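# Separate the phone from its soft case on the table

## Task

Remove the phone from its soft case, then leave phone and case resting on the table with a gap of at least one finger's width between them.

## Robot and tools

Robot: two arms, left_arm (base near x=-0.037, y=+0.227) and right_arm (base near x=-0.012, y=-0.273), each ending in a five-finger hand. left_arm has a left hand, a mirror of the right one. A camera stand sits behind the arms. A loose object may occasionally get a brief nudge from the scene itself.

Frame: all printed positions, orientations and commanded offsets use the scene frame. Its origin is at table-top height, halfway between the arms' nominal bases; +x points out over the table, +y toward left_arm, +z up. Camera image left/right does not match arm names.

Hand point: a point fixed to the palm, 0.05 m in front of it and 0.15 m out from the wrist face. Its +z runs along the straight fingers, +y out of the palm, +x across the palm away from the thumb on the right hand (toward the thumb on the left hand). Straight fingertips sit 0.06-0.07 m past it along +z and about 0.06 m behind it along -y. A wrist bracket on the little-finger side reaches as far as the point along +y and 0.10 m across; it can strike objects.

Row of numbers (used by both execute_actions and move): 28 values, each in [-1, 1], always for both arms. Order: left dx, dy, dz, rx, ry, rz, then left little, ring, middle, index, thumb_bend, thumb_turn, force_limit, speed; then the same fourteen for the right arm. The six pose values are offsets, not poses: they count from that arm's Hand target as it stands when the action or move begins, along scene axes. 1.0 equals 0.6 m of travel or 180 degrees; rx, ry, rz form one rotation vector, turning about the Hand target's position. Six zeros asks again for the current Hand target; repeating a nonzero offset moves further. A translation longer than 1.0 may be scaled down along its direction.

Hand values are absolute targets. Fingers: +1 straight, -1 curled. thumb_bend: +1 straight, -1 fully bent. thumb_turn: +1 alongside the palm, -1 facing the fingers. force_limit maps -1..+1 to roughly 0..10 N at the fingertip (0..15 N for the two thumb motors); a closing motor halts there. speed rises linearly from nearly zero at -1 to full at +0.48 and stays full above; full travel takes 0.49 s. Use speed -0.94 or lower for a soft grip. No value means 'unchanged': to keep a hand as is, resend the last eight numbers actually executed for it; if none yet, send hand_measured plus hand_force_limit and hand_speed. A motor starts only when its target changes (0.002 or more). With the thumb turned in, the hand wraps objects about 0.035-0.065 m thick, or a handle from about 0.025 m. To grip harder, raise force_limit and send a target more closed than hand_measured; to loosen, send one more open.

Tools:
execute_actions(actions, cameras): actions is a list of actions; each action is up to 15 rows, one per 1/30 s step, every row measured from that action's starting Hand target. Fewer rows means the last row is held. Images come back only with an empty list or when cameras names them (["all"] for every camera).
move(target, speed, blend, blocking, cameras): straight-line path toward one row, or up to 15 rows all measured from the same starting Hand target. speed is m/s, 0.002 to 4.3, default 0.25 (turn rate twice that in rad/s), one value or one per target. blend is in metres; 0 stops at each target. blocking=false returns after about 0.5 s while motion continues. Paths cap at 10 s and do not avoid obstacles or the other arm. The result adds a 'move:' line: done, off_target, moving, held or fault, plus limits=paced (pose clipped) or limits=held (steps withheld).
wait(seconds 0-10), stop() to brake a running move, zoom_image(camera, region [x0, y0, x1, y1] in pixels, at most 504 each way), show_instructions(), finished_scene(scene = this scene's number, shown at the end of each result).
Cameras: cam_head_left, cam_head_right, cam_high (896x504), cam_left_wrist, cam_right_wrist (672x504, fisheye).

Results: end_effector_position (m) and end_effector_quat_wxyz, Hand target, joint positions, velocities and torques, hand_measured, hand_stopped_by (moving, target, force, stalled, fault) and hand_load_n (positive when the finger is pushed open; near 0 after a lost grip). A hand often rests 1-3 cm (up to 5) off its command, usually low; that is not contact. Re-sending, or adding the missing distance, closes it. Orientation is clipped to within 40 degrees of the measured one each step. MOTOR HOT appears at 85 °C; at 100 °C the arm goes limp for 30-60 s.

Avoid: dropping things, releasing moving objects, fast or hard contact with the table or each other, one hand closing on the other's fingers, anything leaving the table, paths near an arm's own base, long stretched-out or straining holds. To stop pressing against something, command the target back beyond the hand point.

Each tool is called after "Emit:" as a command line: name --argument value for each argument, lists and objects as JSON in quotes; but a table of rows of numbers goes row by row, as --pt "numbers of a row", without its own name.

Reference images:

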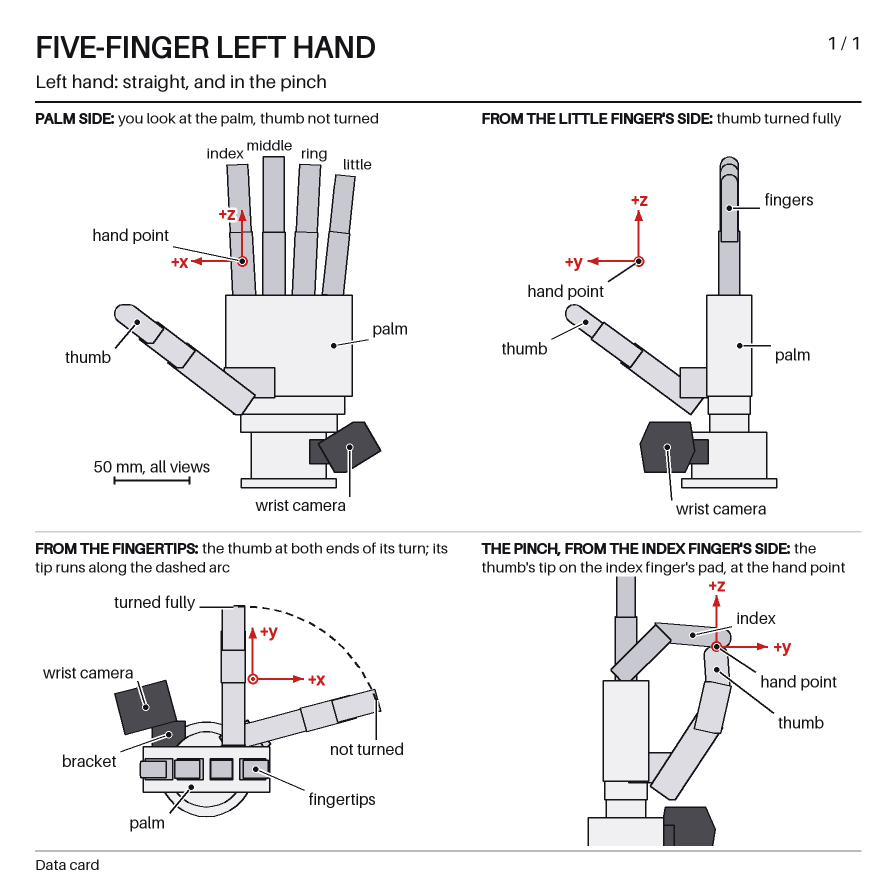

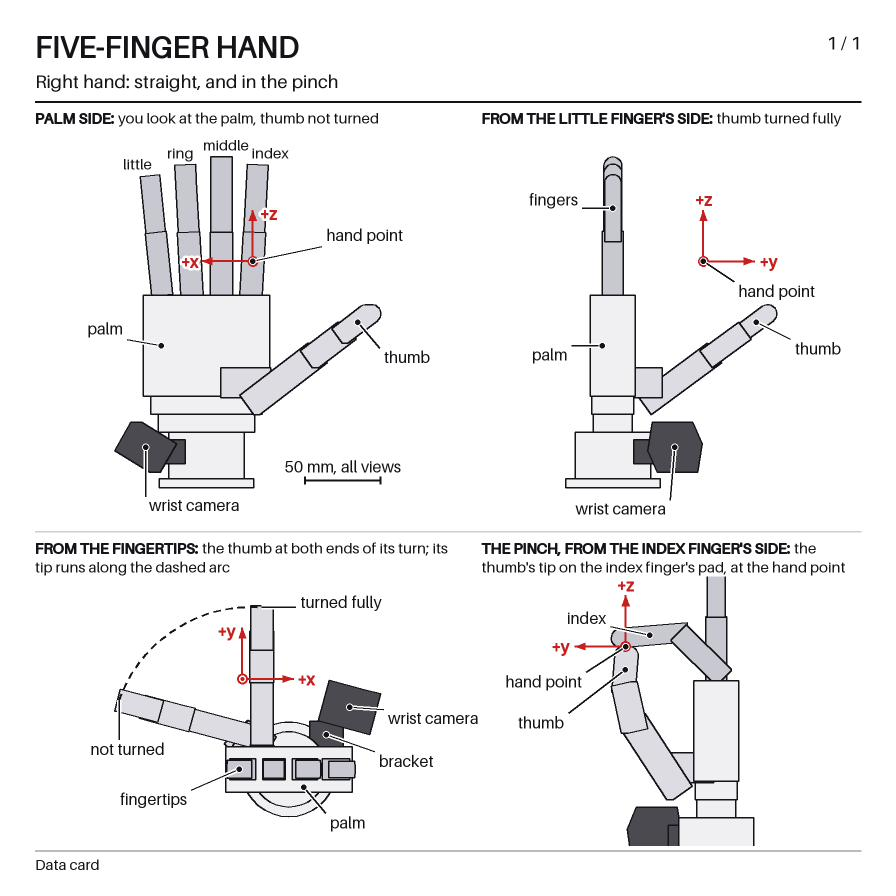

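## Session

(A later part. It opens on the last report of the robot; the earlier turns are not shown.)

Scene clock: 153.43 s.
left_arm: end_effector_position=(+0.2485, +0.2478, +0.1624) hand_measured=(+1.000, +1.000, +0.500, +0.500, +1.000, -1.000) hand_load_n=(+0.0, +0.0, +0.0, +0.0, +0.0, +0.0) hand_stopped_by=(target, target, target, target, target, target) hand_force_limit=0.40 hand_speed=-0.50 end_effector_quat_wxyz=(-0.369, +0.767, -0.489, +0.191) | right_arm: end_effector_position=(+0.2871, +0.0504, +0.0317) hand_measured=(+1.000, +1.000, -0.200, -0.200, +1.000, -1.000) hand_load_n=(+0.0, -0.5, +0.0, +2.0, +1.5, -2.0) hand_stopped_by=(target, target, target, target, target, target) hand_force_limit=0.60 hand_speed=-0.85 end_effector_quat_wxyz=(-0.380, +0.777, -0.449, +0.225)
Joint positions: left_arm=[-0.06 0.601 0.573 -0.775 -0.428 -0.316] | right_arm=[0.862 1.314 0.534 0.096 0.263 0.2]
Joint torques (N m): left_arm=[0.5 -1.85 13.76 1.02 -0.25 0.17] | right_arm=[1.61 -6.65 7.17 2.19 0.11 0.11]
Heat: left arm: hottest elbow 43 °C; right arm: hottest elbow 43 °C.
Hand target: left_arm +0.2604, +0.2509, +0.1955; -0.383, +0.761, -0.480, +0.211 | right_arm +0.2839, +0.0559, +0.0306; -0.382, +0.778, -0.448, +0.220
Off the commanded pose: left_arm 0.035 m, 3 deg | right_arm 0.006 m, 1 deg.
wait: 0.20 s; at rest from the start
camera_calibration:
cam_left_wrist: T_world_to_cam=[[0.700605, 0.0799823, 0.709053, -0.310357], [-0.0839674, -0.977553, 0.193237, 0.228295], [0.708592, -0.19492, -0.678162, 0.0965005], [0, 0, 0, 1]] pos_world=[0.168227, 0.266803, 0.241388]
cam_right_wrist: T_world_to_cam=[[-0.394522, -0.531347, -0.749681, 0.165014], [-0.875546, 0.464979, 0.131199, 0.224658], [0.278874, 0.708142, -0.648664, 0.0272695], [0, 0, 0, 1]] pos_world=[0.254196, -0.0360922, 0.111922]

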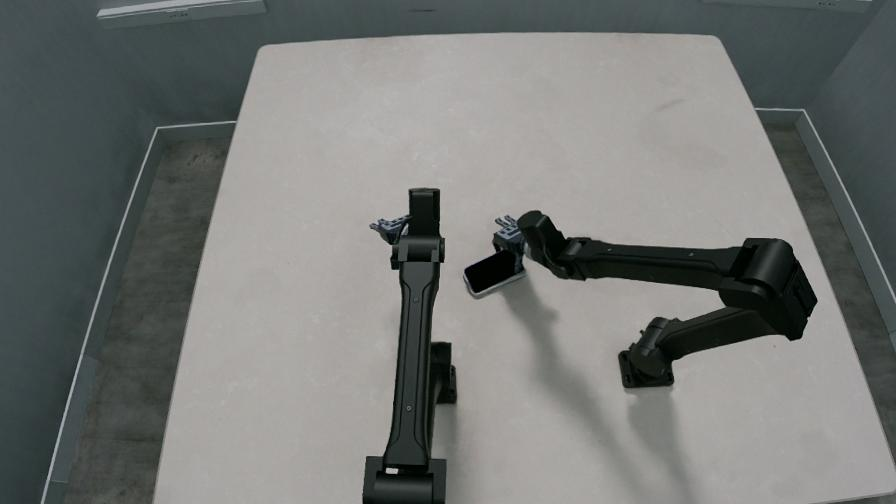

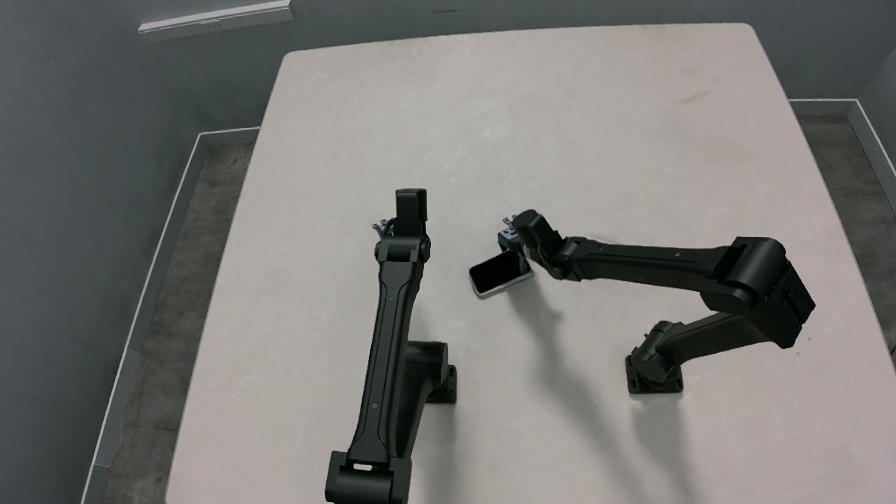

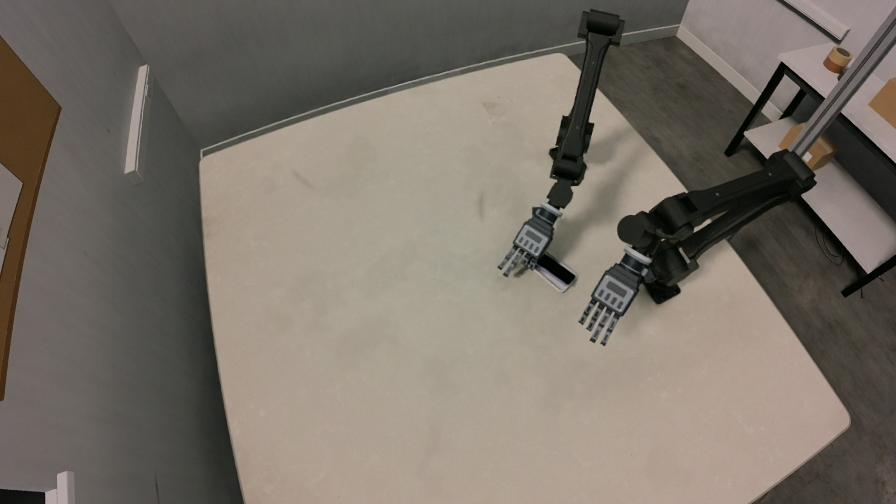

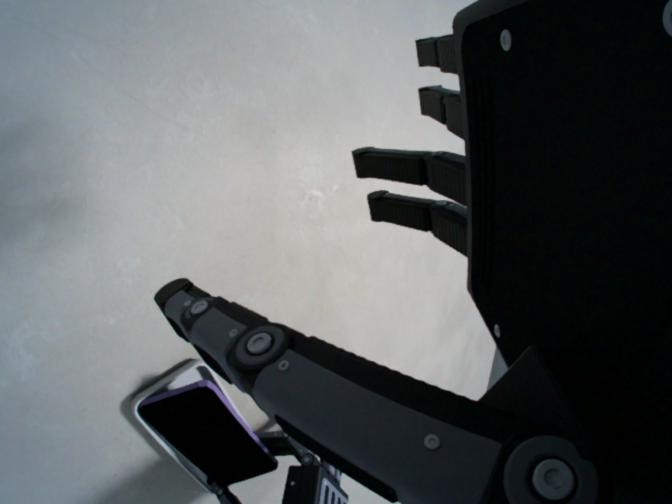

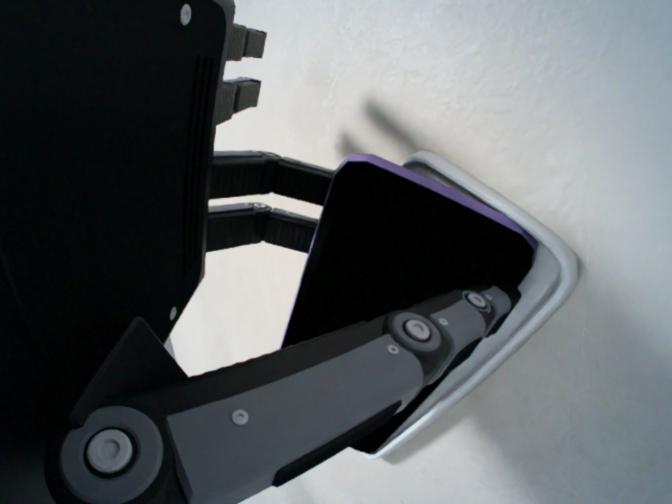

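Emit:
move --target '[0,0,0,0,0,0,1,1,0.5,0.5,1,-1,0.4,-0.5,0,0,0.004,0,0,0,1,1,-0.4,-0.4,1,-1,0.2,-0.85]' --speed 0.04 --cameras '["cam_right_wrist","cam_left_wrist"]'

Emit:
zoom_image --camera "cam_left_wrist" --region '[100, 250, 400, 504]'

Scene clock: 158.17 s.
left_arm: end_effector_position=(+0.2485, +0.2478, +0.1624) hand_measured=(+1.000, +1.000, +0.500, +0.500, +1.000, -1.000) hand_load_n=(+0.0, +0.0, +0.0, +0.0, +0.0, +0.0) hand_stopped_by=(target, target, target, target, target, target) hand_force_limit=0.40 hand_speed=-0.50 end_effector_quat_wxyz=(-0.369, +0.767, -0.489, +0.191) | right_arm: end_effector_position=(+0.2862, +0.0499, +0.0315) hand_measured=(+1.000, +1.000, -0.400, -0.400, +1.000, -1.000) hand_load_n=(+0.0, +0.0, +1.5, +1.5, +1.0, -2.0) hand_stopped_by=(target, target, target, target, target, target) hand_force_limit=0.20 hand_speed=-0.85 end_effector_quat_wxyz=(-0.378, +0.778, -0.449, +0.224)
Joint positions: left_arm=[-0.06 0.601 0.573 -0.775 -0.428 -0.316] | right_arm=[0.862 1.313 0.534 0.09 0.263 0.2]
Joint torques (N m): left_arm=[0.79 -1.61 13.68 0.92 -0.23 0.22] | right_arm=[1.55 -7.12 7.43 2 0.11 0.11]
Heat: left arm: hottest elbow 43 °C; right arm: hottest elbow 43 °C.
Hand target: left_arm +0.2604, +0.2509, +0.1955; -0.383, +0.761, -0.480, +0.211 | right_arm +0.2839, +0.0559, +0.0329; -0.382, +0.778, -0.448, +0.220
Off the commanded pose: left_arm 0.035 m, 3 deg | right_arm 0.007 m, 1 deg.
move: off_target (left_arm)
camera_calibration:
cam_left_wrist: T_world_to_cam=[[0.700605, 0.0799823, 0.709053, -0.310357], [-0.0839674, -0.977553, 0.193237, 0.228295], [0.708592, -0.19492, -0.678162, 0.0965005], [0, 0, 0, 1]] pos_world=[0.168227, 0.266803, 0.241388]
cam_right_wrist: T_world_to_cam=[[-0.395989, -0.533765, -0.747186, 0.164793], [-0.875585, 0.464648, 0.132108, 0.224147], [0.276664, 0.706538, -0.651353, 0.028579], [0, 0, 0, 1]] pos_world=[0.253609, -0.0363812, 0.112134]
Images, in order (width x height): cam_left_wrist 672x504, cam_right_wrist 672x504.

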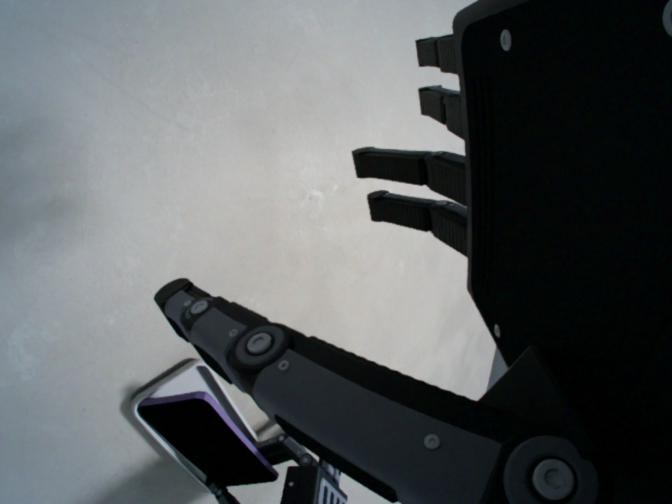

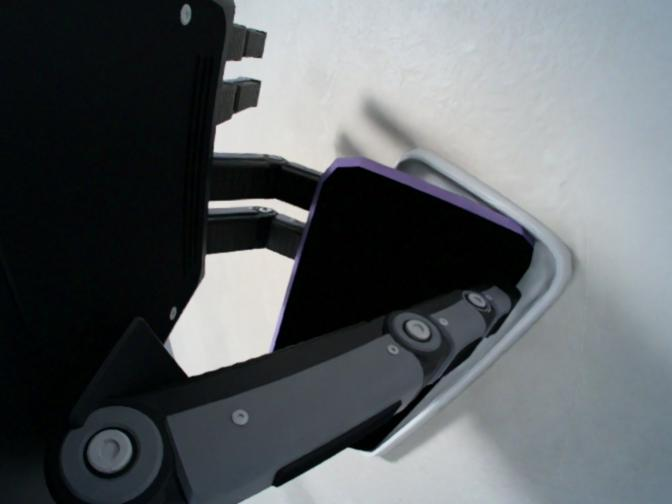

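Scaled by 1.680 from the camera's 672x504 image, which has a finer 960x720 frame.

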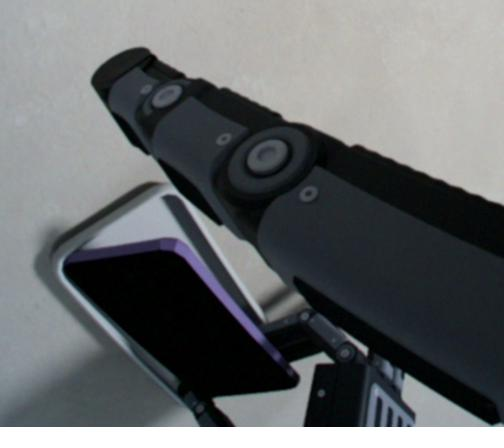

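Emit:
move --target '[0,0,0,0,0,0,1,1,0.5,0.5,1,-1,0.4,-0.5,0,0,0.004,0,0,0,1,1,-0.5,-0.5,0.75,-1,0.0,-0.85]' --speed 0.04 --cameras '["cam_right_wrist","cam_left_wrist"]'

Emit:
zoom_image --camera "cam_left_wrist" --region '[100, 250, 400, 504]'

Scene clock: 159.53 s.
left_arm: end_effector_position=(+0.2485, +0.2478, +0.1624) hand_measured=(+1.000, +1.000, +0.500, +0.500, +1.000, -1.000) hand_load_n=(+0.0, +0.0, +0.0, +0.0, +0.0, +0.0) hand_stopped_by=(target, target, target, target, target, target) hand_force_limit=0.40 hand_speed=-0.50 end_effector_quat_wxyz=(-0.369, +0.767, -0.489, +0.191) | right_arm: end_effector_position=(+0.2853, +0.0491, +0.0311) hand_measured=(+1.000, +1.000, -0.498, -0.500, +0.986, -1.000) hand_load_n=(+0.0, -0.5, +2.5, +0.0, +6.5, -2.0) hand_stopped_by=(target, target, target, target, force, target) hand_force_limit=0.00 hand_speed=-0.85 end_effector_quat_wxyz=(-0.376, +0.779, -0.449, +0.223)
Joint positions: left_arm=[-0.06 0.601 0.573 -0.775 -0.428 -0.316] | right_arm=[0.862 1.311 0.534 0.083 0.262 0.2]
Joint torques (N m): left_arm=[0.73 -1.79 13.79 0.96 -0.23 0.2] | right_arm=[1.61 -7.47 7.68 1.88 0.13 0.11]
Heat: left arm: hottest elbow 44 °C; right arm: hottest elbow 43 °C.
Hand target: left_arm +0.2604, +0.2509, +0.1955; -0.383, +0.761, -0.480, +0.211 | right_arm +0.2839, +0.0559, +0.0354; -0.382, +0.778, -0.448, +0.220
Off the commanded pose: left_arm 0.035 m, 3 deg | right_arm 0.008 m, 1 deg.
move: off_target (left_arm)
camera_calibration:
cam_left_wrist: T_world_to_cam=[[0.700605, 0.0799823, 0.709053, -0.310357], [-0.0839674, -0.977553, 0.193237, 0.228295], [0.708592, -0.19492, -0.678162, 0.0965005], [0, 0, 0, 1]] pos_world=[0.168227, 0.266803, 0.241388]
cam_right_wrist: T_world_to_cam=[[-0.398226, -0.536352, -0.744139, 0.164386], [-0.875396, 0.464572, 0.13362, 0.223687], [0.274039, 0.704627, -0.654525, 0.0301139], [0, 0, 0, 1]] pos_world=[0.253025, -0.0369687, 0.112148]
Images, in order (width x height): cam_left_wrist 672x504, cam_right_wrist 672x504.

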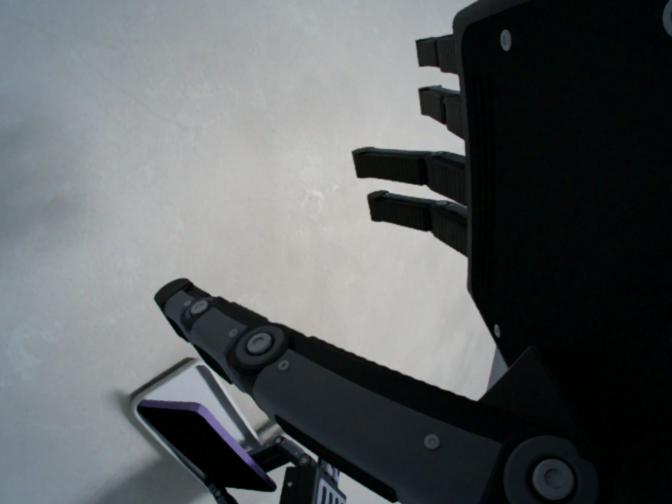

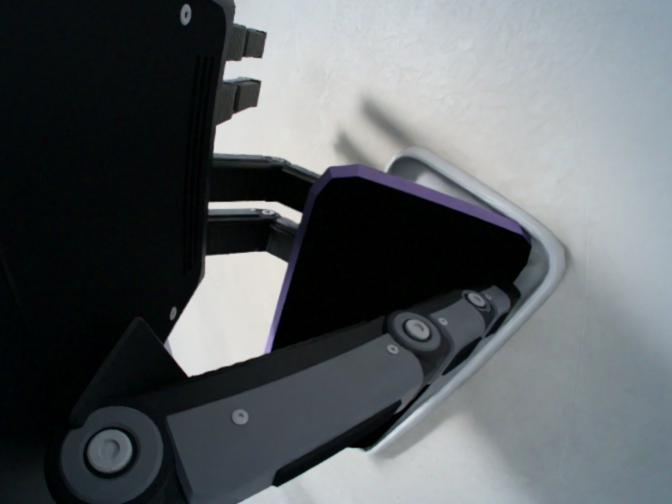

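Scaled by 1.680 from the camera's 672x504 image, which has a finer 960x720 frame.

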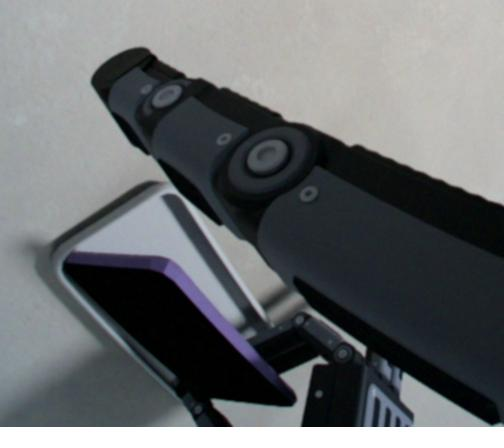

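Emit:
move --target '[0,0,0,0,0,0,1,1,0.5,0.5,1,-1,0.4,-0.5,0,0,0.004,0,0,0,1,1,-0.62,-0.62,0.7,-1,0.2,-0.85]' --speed 0.04 --cameras '["cam_right_wrist","cam_left_wrist"]'

Emit:
zoom_image --camera "cam_left_wrist" --region '[100, 250, 400, 504]'

Scene clock: 161.90 s.
left_arm: end_effector_position=(+0.2485, +0.2478, +0.1624) hand_measured=(+1.000, +1.000, +0.500, +0.500, +1.000, -1.000) hand_load_n=(+0.0, +0.0, +0.0, +0.0, +0.0, +0.0) hand_stopped_by=(target, target, target, target, target, target) hand_force_limit=0.40 hand_speed=-0.50 end_effector_quat_wxyz=(-0.369, +0.767, -0.489, +0.191) | right_arm: end_effector_position=(+0.2836, +0.0482, +0.0313) hand_measured=(+1.000, +1.000, -0.618, -0.620, +0.978, -1.000) hand_load_n=(+0.0, +0.0, +3.0, +0.0, +6.5, -1.5) hand_stopped_by=(target, target, target, target, force, target) hand_force_limit=0.20 hand_speed=-0.85 end_effector_quat_wxyz=(-0.374, +0.781, -0.449, +0.222)
Joint positions: left_arm=[-0.06 0.601 0.573 -0.775 -0.428 -0.316] | right_arm=[0.863 1.306 0.534 0.073 0.262 0.2]
Joint torques (N m): left_arm=[0.91 -1.73 13.79 0.95 -0.24 0.18] | right_arm=[1.44 -7.59 7.91 1.98 0.17 0.11]
Heat: left arm: hottest elbow 44 °C; right arm: hottest elbow 43 °C.
Hand target: left_arm +0.2604, +0.2509, +0.1955; -0.383, +0.761, -0.480, +0.211 | right_arm +0.2839, +0.0559, +0.0378; -0.382, +0.778, -0.448, +0.220
Off the commanded pose: left_arm 0.035 m, 3 deg | right_arm 0.010 m, 1 deg.
move: off_target (left_arm)
camera_calibration:
cam_left_wrist: T_world_to_cam=[[0.700605, 0.0799823, 0.709053, -0.310357], [-0.0839674, -0.977553, 0.193237, 0.228295], [0.708592, -0.19492, -0.678162, 0.0965005], [0, 0, 0, 1]] pos_world=[0.168227, 0.266803, 0.241388]
cam_right_wrist: T_world_to_cam=[[-0.400364, -0.539968, -0.740367, 0.163987], [-0.87565, 0.463569, 0.135428, 0.222715], [0.270085, 0.702523, -0.658419, 0.0326778], [0, 0, 0, 1]] pos_world=[0.251849, -0.0376531, 0.112764]
Images, in order (width x height): cam_left_wrist 672x504, cam_right_wrist 672x504.

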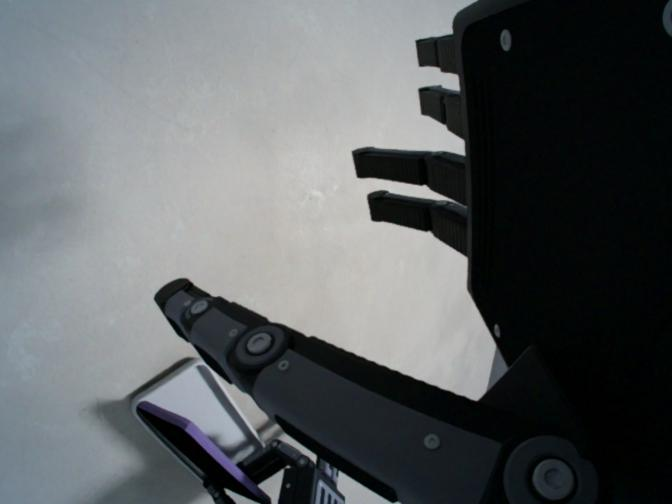

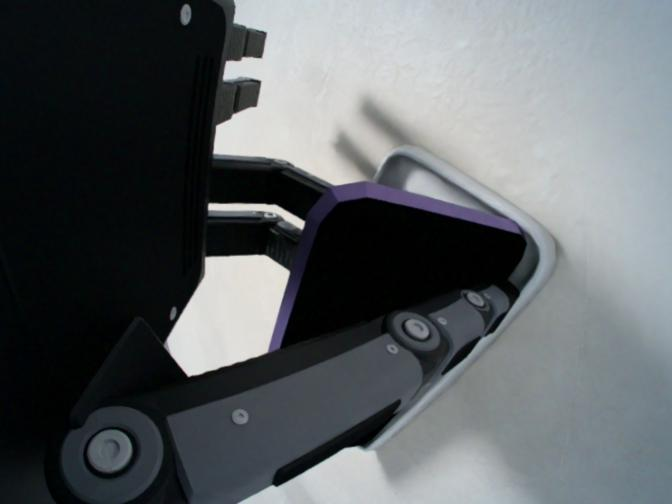

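Scaled by 1.680 from the camera's 672x504 image, which has a finer 960x720 frame.

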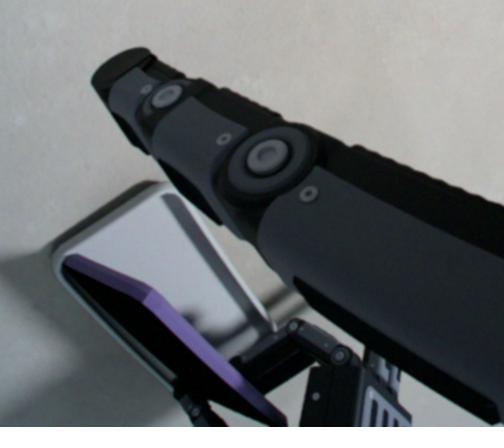

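Emit:
move --target '[0,0,0,0,0,0,1,1,0.5,0.5,1,-1,0.4,-0.5,0,0,0.004,0,0,0,1,1,-0.76,-0.76,0.66,-1,0.2,-0.85]' --speed 0.04 --cameras '["cam_right_wrist","cam_left_wrist"]'

Emit:
zoom_image --camera "cam_left_wrist" --region '[100, 250, 400, 504]'

Scene clock: 163.63 s.
left_arm: end_effector_position=(+0.2485, +0.2478, +0.1624) hand_measured=(+1.000, +1.000, +0.500, +0.500, +1.000, -1.000) hand_load_n=(+0.0, +0.0, +0.0, +0.0, +0.0, +0.0) hand_stopped_by=(target, target, target, target, target, target) hand_force_limit=0.40 hand_speed=-0.50 end_effector_quat_wxyz=(-0.369, +0.767, -0.489, +0.191) | right_arm: end_effector_position=(+0.2822, +0.0476, +0.0305) hand_measured=(+1.000, +1.000, -0.760, -0.760, +0.828, -1.000) hand_load_n=(+0.5, +0.0, -1.0, +0.0, +9.0, +1.0) hand_stopped_by=(target, target, target, target, force, target) hand_force_limit=0.20 hand_speed=-0.85 end_effector_quat_wxyz=(-0.372, +0.782, -0.449, +0.221)
Joint positions: left_arm=[-0.06 0.601 0.573 -0.775 -0.428 -0.316] | right_arm=[0.864 1.305 0.534 0.066 0.26 0.2]
Joint torques (N m): left_arm=[0.85 -1.61 13.7 0.95 -0.26 0.19] | right_arm=[1.44 -8.06 8.17 1.8 0.24 0.11]
Heat: left arm: hottest elbow 44 °C; right arm: hottest elbow 43 °C.
Hand target: left_arm +0.2604, +0.2509, +0.1955; -0.383, +0.761, -0.480, +0.211 | right_arm +0.2840, +0.0559, +0.0403; -0.382, +0.778, -0.448, +0.220
Off the commanded pose: left_arm 0.035 m, 3 deg | right_arm 0.013 m, 1 deg.
move: off_target (left_arm, right_arm)
camera_calibration:
cam_left_wrist: T_world_to_cam=[[0.700605, 0.0799823, 0.709053, -0.310357], [-0.0839674, -0.977553, 0.193237, 0.228295], [0.708592, -0.19492, -0.678162, 0.0965005], [0, 0, 0, 1]] pos_world=[0.168227, 0.266803, 0.241388]
cam_right_wrist: T_world_to_cam=[[-0.402691, -0.543442, -0.736553, 0.163222], [-0.875916, 0.462388, 0.137726, 0.221898], [0.265727, 0.70062, -0.662209, 0.0343083], [0, 0, 0, 1]] pos_world=[0.250975, -0.0379384, 0.112379]
Images, in order (width x height): cam_left_wrist 672x504, cam_right_wrist 672x504.

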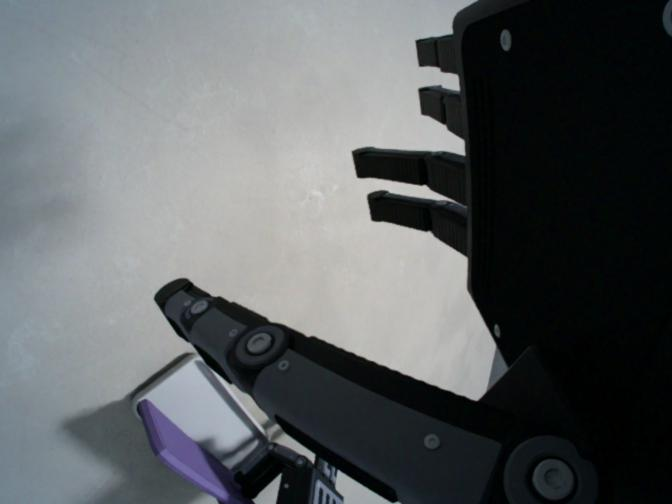

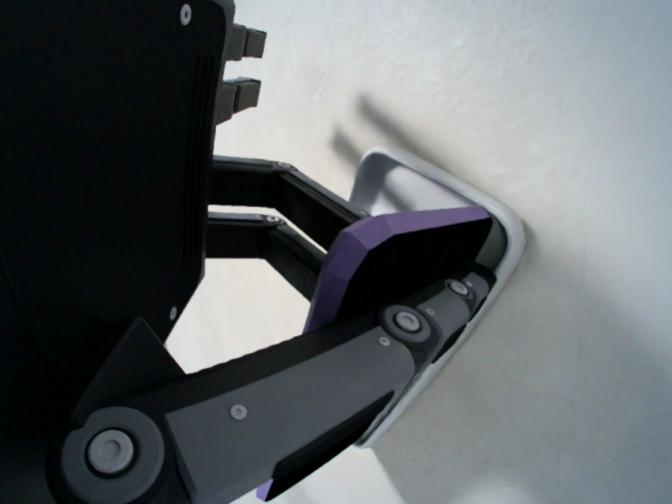

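Scaled by 1.680 from the camera's 672x504 image, which has a finer 960x720 frame.

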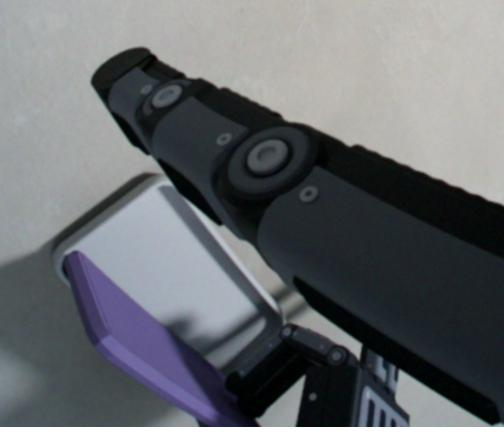

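Emit:
move --target '[0,0,0,0,0,0,1,1,0.5,0.5,1,-1,0.4,-0.5,0.02,0.02,0.07,0,0,0,1,1,-0.76,-0.76,0.66,-1,0.2,-0.85]' --speed 0.08 --cameras '["cam_right_wrist","cam_left_wrist","cam_head_left"]'

Emit:
zoom_image --camera "cam_left_wrist" --region '[100, 250, 400, 504]'

Emit:
zoom_image --camera "cam_head_left" --region '[430, 190, 570, 310]'

Scene clock: 165.77 s.
left_arm: end_effector_position=(+0.2485, +0.2478, +0.1624) hand_measured=(+1.000, +1.000, +0.500, +0.500, +1.000, -1.000) hand_load_n=(-0.5, +0.0, +0.0, +0.0, +0.0, +0.0) hand_stopped_by=(target, target, target, target, target, target) hand_force_limit=0.40 hand_speed=-0.50 end_effector_quat_wxyz=(-0.369, +0.767, -0.489, +0.191) | right_arm: end_effector_position=(+0.2781, +0.0430, +0.0449) hand_measured=(+1.000, +1.000, -0.760, -0.760, +0.828, -1.000) hand_load_n=(+0.0, +0.0, +0.0, +0.0, +7.0, +2.0) hand_stopped_by=(target, target, target, target, force, target) hand_force_limit=0.20 hand_speed=-0.85 end_effector_quat_wxyz=(-0.346, +0.794, -0.451, +0.216)
Joint positions: left_arm=[-0.06 0.601 0.573 -0.775 -0.428 -0.316] | right_arm=[0.864 1.262 0.581 -0.081 0.26 0.201]
Joint torques (N m): left_arm=[0.56 -1.55 13.76 0.94 -0.25 0.19] | right_arm=[1.2 -9.05 12.6 1.58 0.12 0.08]
Heat: left arm: hottest elbow 44 °C; right arm: hottest elbow 43 °C.
Hand target: left_arm +0.2604, +0.2509, +0.1955; -0.383, +0.761, -0.480, +0.211 | right_arm +0.2959, +0.0679, +0.0822; -0.382, +0.778, -0.448, +0.220
Off the commanded pose: left_arm 0.035 m, 3 deg | right_arm 0.048 m, 5 deg.
move: off_target (left_arm, right_arm)
camera_calibration:
cam_left_wrist: T_world_to_cam=[[0.700605, 0.0799823, 0.709053, -0.310357], [-0.0839674, -0.977553, 0.193237, 0.228295], [0.708592, -0.19492, -0.678162, 0.0965005], [0, 0, 0, 1]] pos_world=[0.168227, 0.266803, 0.241388]
cam_right_wrist: T_world_to_cam=[[-0.430492, -0.573408, -0.69705, 0.176918], [-0.870032, 0.469184, 0.151364, 0.215917], [0.240251, 0.671617, -0.700863, 0.0582294], [0, 0, 0, 1]] pos_world=[0.250027, -0.0389668, 0.131449]
Images, in order (width x height): cam_head_left 896x504, cam_left_wrist 672x504, cam_right_wrist 672x504.

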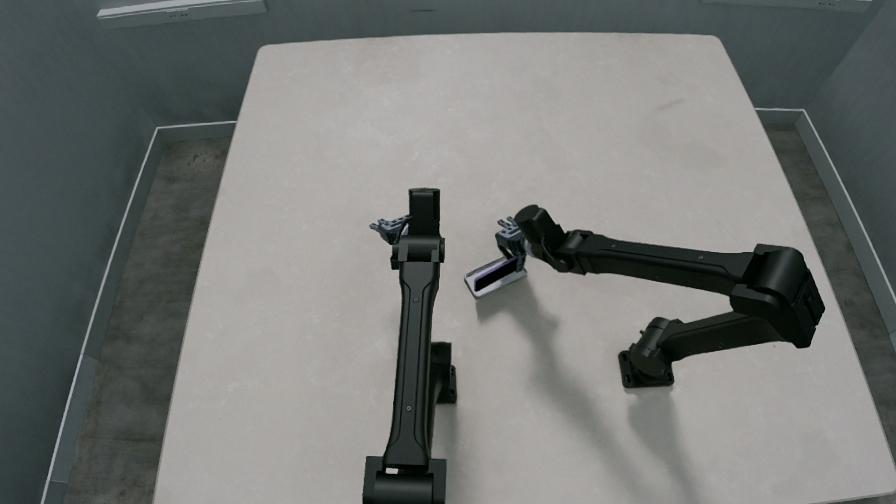

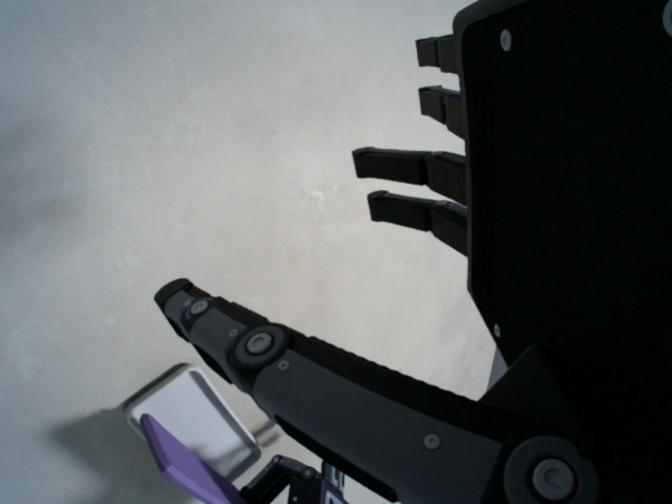

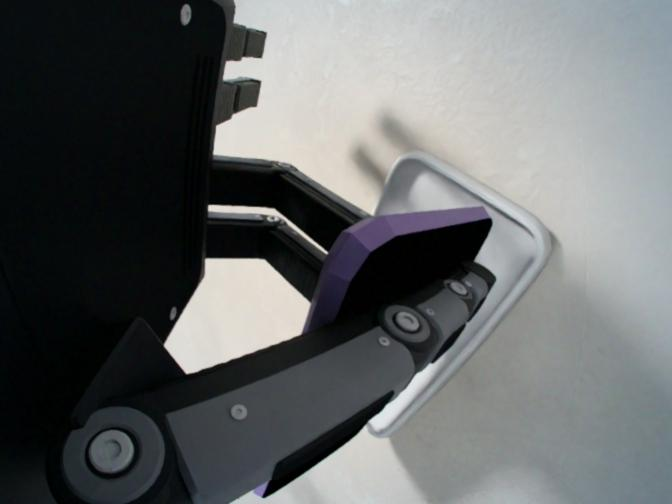

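Scaled by 1.680 from the camera's 672x504 image, which has a finer 960x720 frame.

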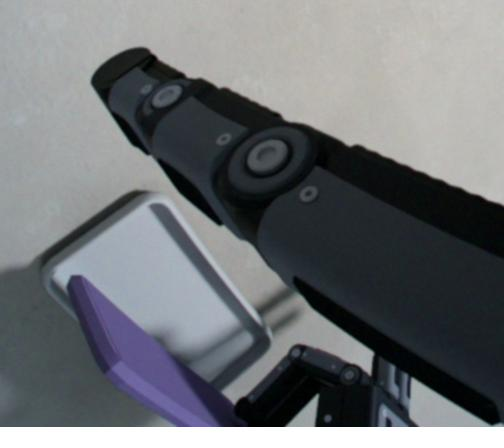

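Scaled by 3.600 from the camera's 896x504 image, which has a finer 1280x720 frame.

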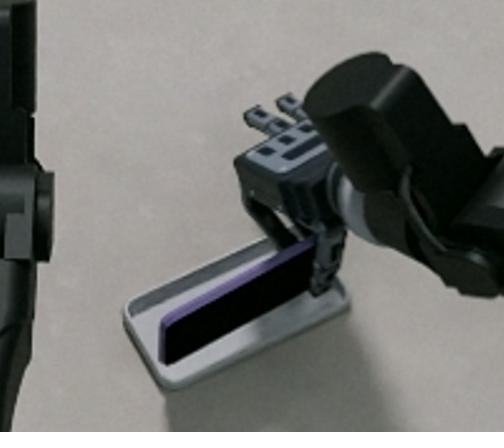

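Emit:
move --pt "0 0 0 0 0 0 1 1 0.5 0.5 1 -1 0.4 -0.5 0.01 0.01 0.1 0 0 0 1 1 -0.76 -0.76 0.66 -1 0.2 -0.85" --pt "0 0 0 0 0 0 1 1 0.5 0.5 1 -1 0.4 -0.5 0.082 -0.347 0.1 0 0 0 1 1 -0.76 -0.76 0.66 -1 0.2 -0.85" --speed 0.12 --cameras '["all"]'

Emit:
zoom_image --camera "cam_head_left" --region '[430, 190, 650, 350]'

Emit:
zoom_image --camera "cam_high" --region '[420, 150, 600, 310]'

Scene clock: 173.50 s.
left_arm: end_effector_position=(+0.2485, +0.2478, +0.1624) hand_measured=(+1.000, +1.000, +0.500, +0.500, +1.000, -1.000) hand_load_n=(+0.0, +0.0, +0.0, +0.0, +0.0, +0.5) hand_stopped_by=(target, target, target, target, target, target) hand_force_limit=0.40 hand_speed=-0.50 end_effector_quat_wxyz=(-0.369, +0.767, -0.489, +0.191) | right_arm: end_effector_position=(+0.3412, -0.1377, +0.1295) hand_measured=(+1.000, +1.000, -0.760, -0.760, +0.828, -1.000) hand_load_n=(+0.0, +0.0, -0.5, +0.0, +7.0, +2.0) hand_stopped_by=(target, target, target, target, force, target) hand_force_limit=0.20 hand_speed=-0.85 end_effector_quat_wxyz=(-0.375, +0.783, -0.450, +0.211)
Joint positions: left_arm=[-0.06 0.601 0.573 -0.775 -0.428 -0.316] | right_arm=[0.199 0.969 0.61 -0.355 -0.271 -0.219]
Joint torques (N m): left_arm=[0.5 -1.96 13.7 0.92 -0.26 0.2] | right_arm=[-0.03 -6.07 10 1.62 -0.28 -0.03]
Heat: left arm: hottest elbow 45 °C; right arm: hottest elbow 44 °C.
Hand target: left_arm +0.2604, +0.2509, +0.1955; -0.383, +0.761, -0.480, +0.211 | right_arm +0.3453, -0.1403, +0.1423; -0.382, +0.778, -0.448, +0.220
Off the commanded pose: left_arm 0.035 m, 3 deg | right_arm 0.014 m, 1 deg.
move: off_target (left_arm, right_arm)
camera_calibration:
cam_left_wrist: T_world_to_cam=[[0.700605, 0.0799823, 0.709053, -0.310357], [-0.0839674, -0.977553, 0.193237, 0.228295], [0.708592, -0.19492, -0.678162, 0.0965005], [0, 0, 0, 1]] pos_world=[0.168227, 0.266803, 0.241388]
cam_right_wrist: T_world_to_cam=[[-0.409635, -0.535976, -0.738193, 0.162809], [-0.877152, 0.453711, 0.157321, 0.342233], [0.250606, 0.711952, -0.655988, 0.219932], [0, 0, 0, 1]] pos_world=[0.311766, -0.224594, 0.210617]

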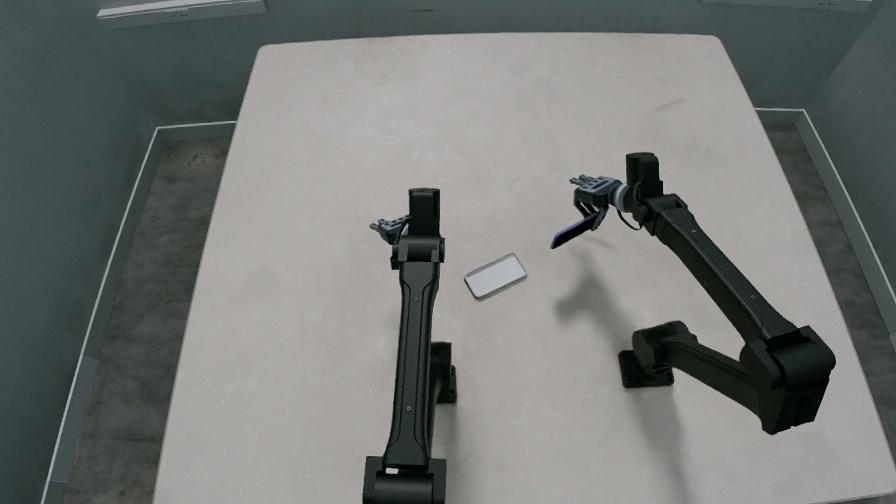

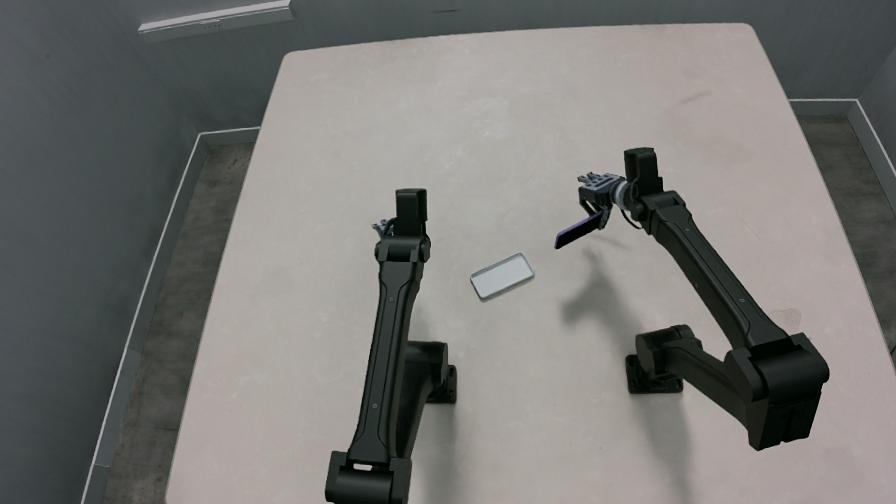

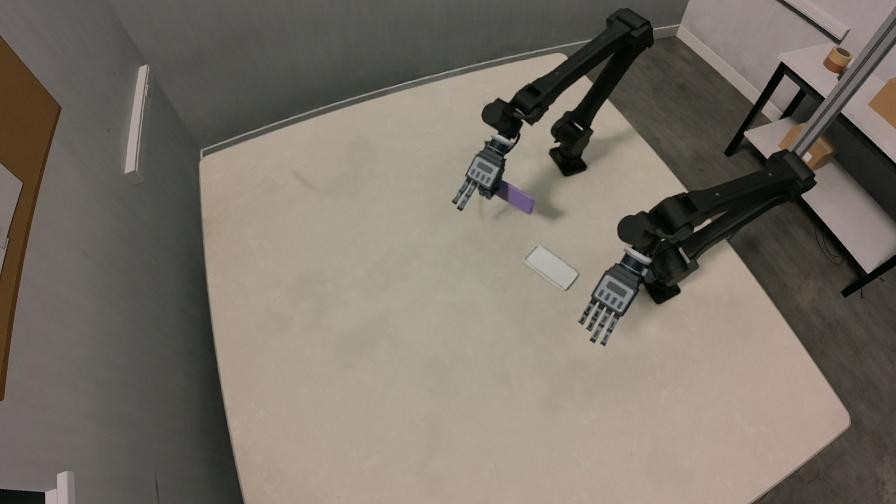

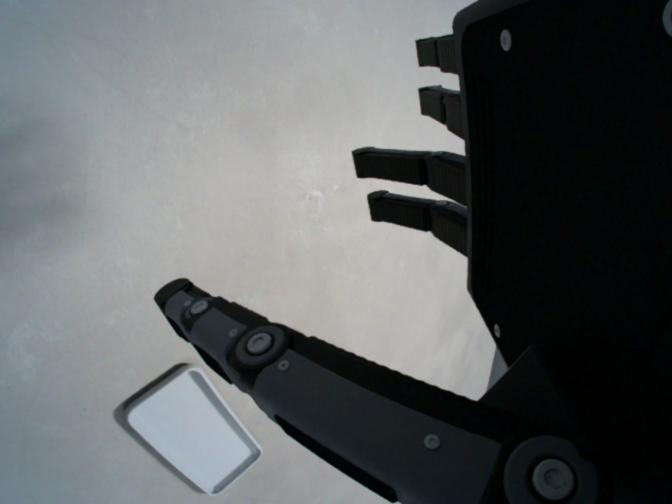

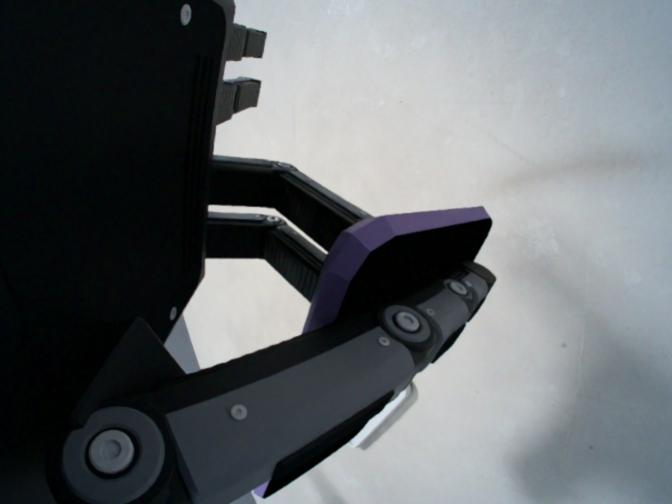

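Scaled by 2.291 from the camera's 896x504 image, which has a finer 1280x720 frame.

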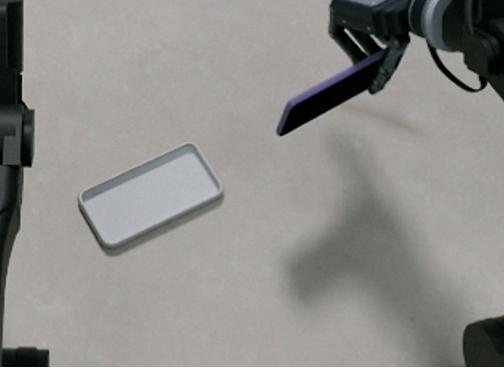

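Scaled by 2.800 from the camera's 896x504 image, which has a finer 1280x720 frame.

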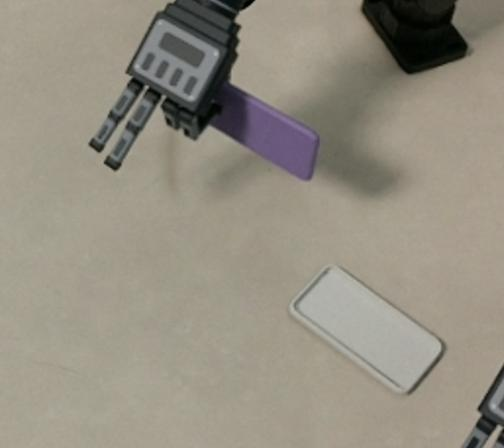

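Emit:
move --target '[0,0,0,0,0,0,1,1,0.5,0.5,1,-1,0.4,-0.5,0,0,-0.15,0,0,0,1,1,-0.76,-0.76,0.66,-1,0.2,-0.85]' --speed 0.12 --cameras '["cam_right_wrist","cam_head_left"]'

Emit:
zoom_image --camera "cam_head_left" --region '[510, 160, 650, 280]'

Scene clock: 177.77 s.
left_arm: end_effector_position=(+0.2485, +0.2478, +0.1624) hand_measured=(+1.000, +1.000, +0.500, +0.500, +1.000, -1.000) hand_load_n=(+0.0, +0.0, +0.0, +0.0, +0.0, +0.0) hand_stopped_by=(target, target, target, target, target, target) hand_force_limit=0.40 hand_speed=-0.50 end_effector_quat_wxyz=(-0.369, +0.767, -0.489, +0.191) | right_arm: end_effector_position=(+0.3338, -0.1394, +0.0449) hand_measured=(+1.000, +1.000, -0.760, -0.760, +0.828, -1.000) hand_load_n=(+0.0, +0.0, -0.5, +0.0, +7.0, +2.0) hand_stopped_by=(target, target, target, target, force, target) hand_force_limit=0.20 hand_speed=-0.85 end_effector_quat_wxyz=(-0.371, +0.785, -0.451, +0.207)
Joint positions: left_arm=[-0.06 0.601 0.573 -0.775 -0.428 -0.316] | right_arm=[0.198 1.114 0.447 -0.058 -0.272 -0.222]
Joint torques (N m): left_arm=[1.14 -1.61 13.75 0.92 -0.23 0.19] | right_arm=[-0.09 -4.78 8.32 3.28 -0.28 0.02]
Heat: left arm: hottest elbow 45 °C; right arm: hottest elbow 44 °C.
Hand target: left_arm +0.2604, +0.2509, +0.1955; -0.383, +0.761, -0.480, +0.211 | right_arm +0.3452, -0.1402, +0.0522; -0.382, +0.778, -0.448, +0.220
Off the commanded pose: left_arm 0.035 m, 3 deg | right_arm 0.014 m, 2 deg.
move: off_target (left_arm, right_arm)
camera_calibration:
cam_right_wrist: T_world_to_cam=[[-0.415831, -0.539355, -0.732244, 0.0977871], [-0.876377, 0.45278, 0.164174, 0.34923], [0.242997, 0.709991, -0.660958, 0.169997], [0, 0, 0, 1]] pos_world=[0.305412, -0.226079, 0.126631]
Images, in order (width x height): cam_head_left 896x504, cam_right_wrist 672x504.

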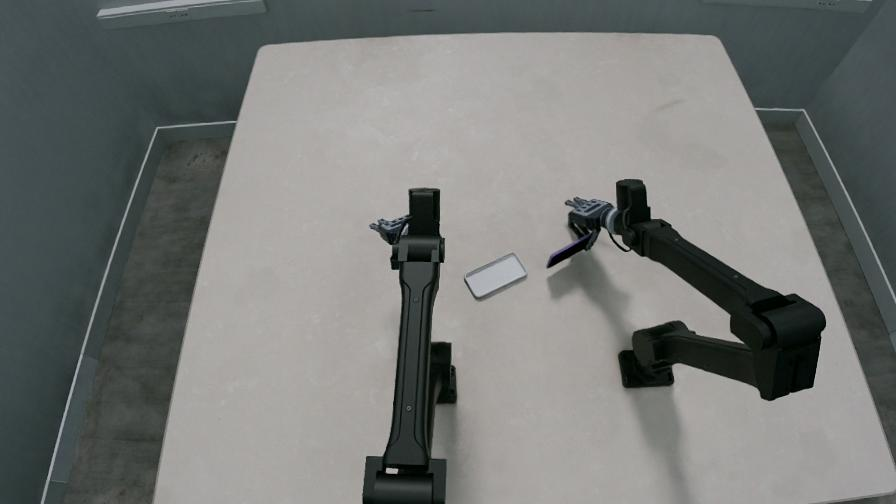

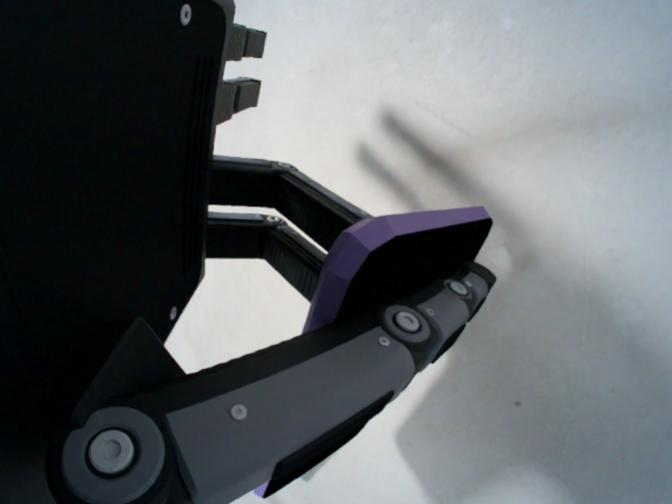

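Scaled by 3.600 from the camera's 896x504 image, which has a finer 1280x720 frame.

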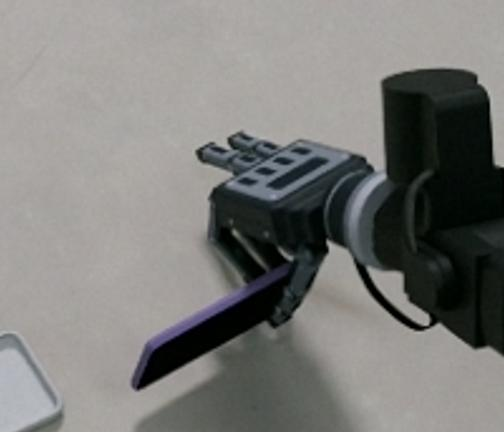

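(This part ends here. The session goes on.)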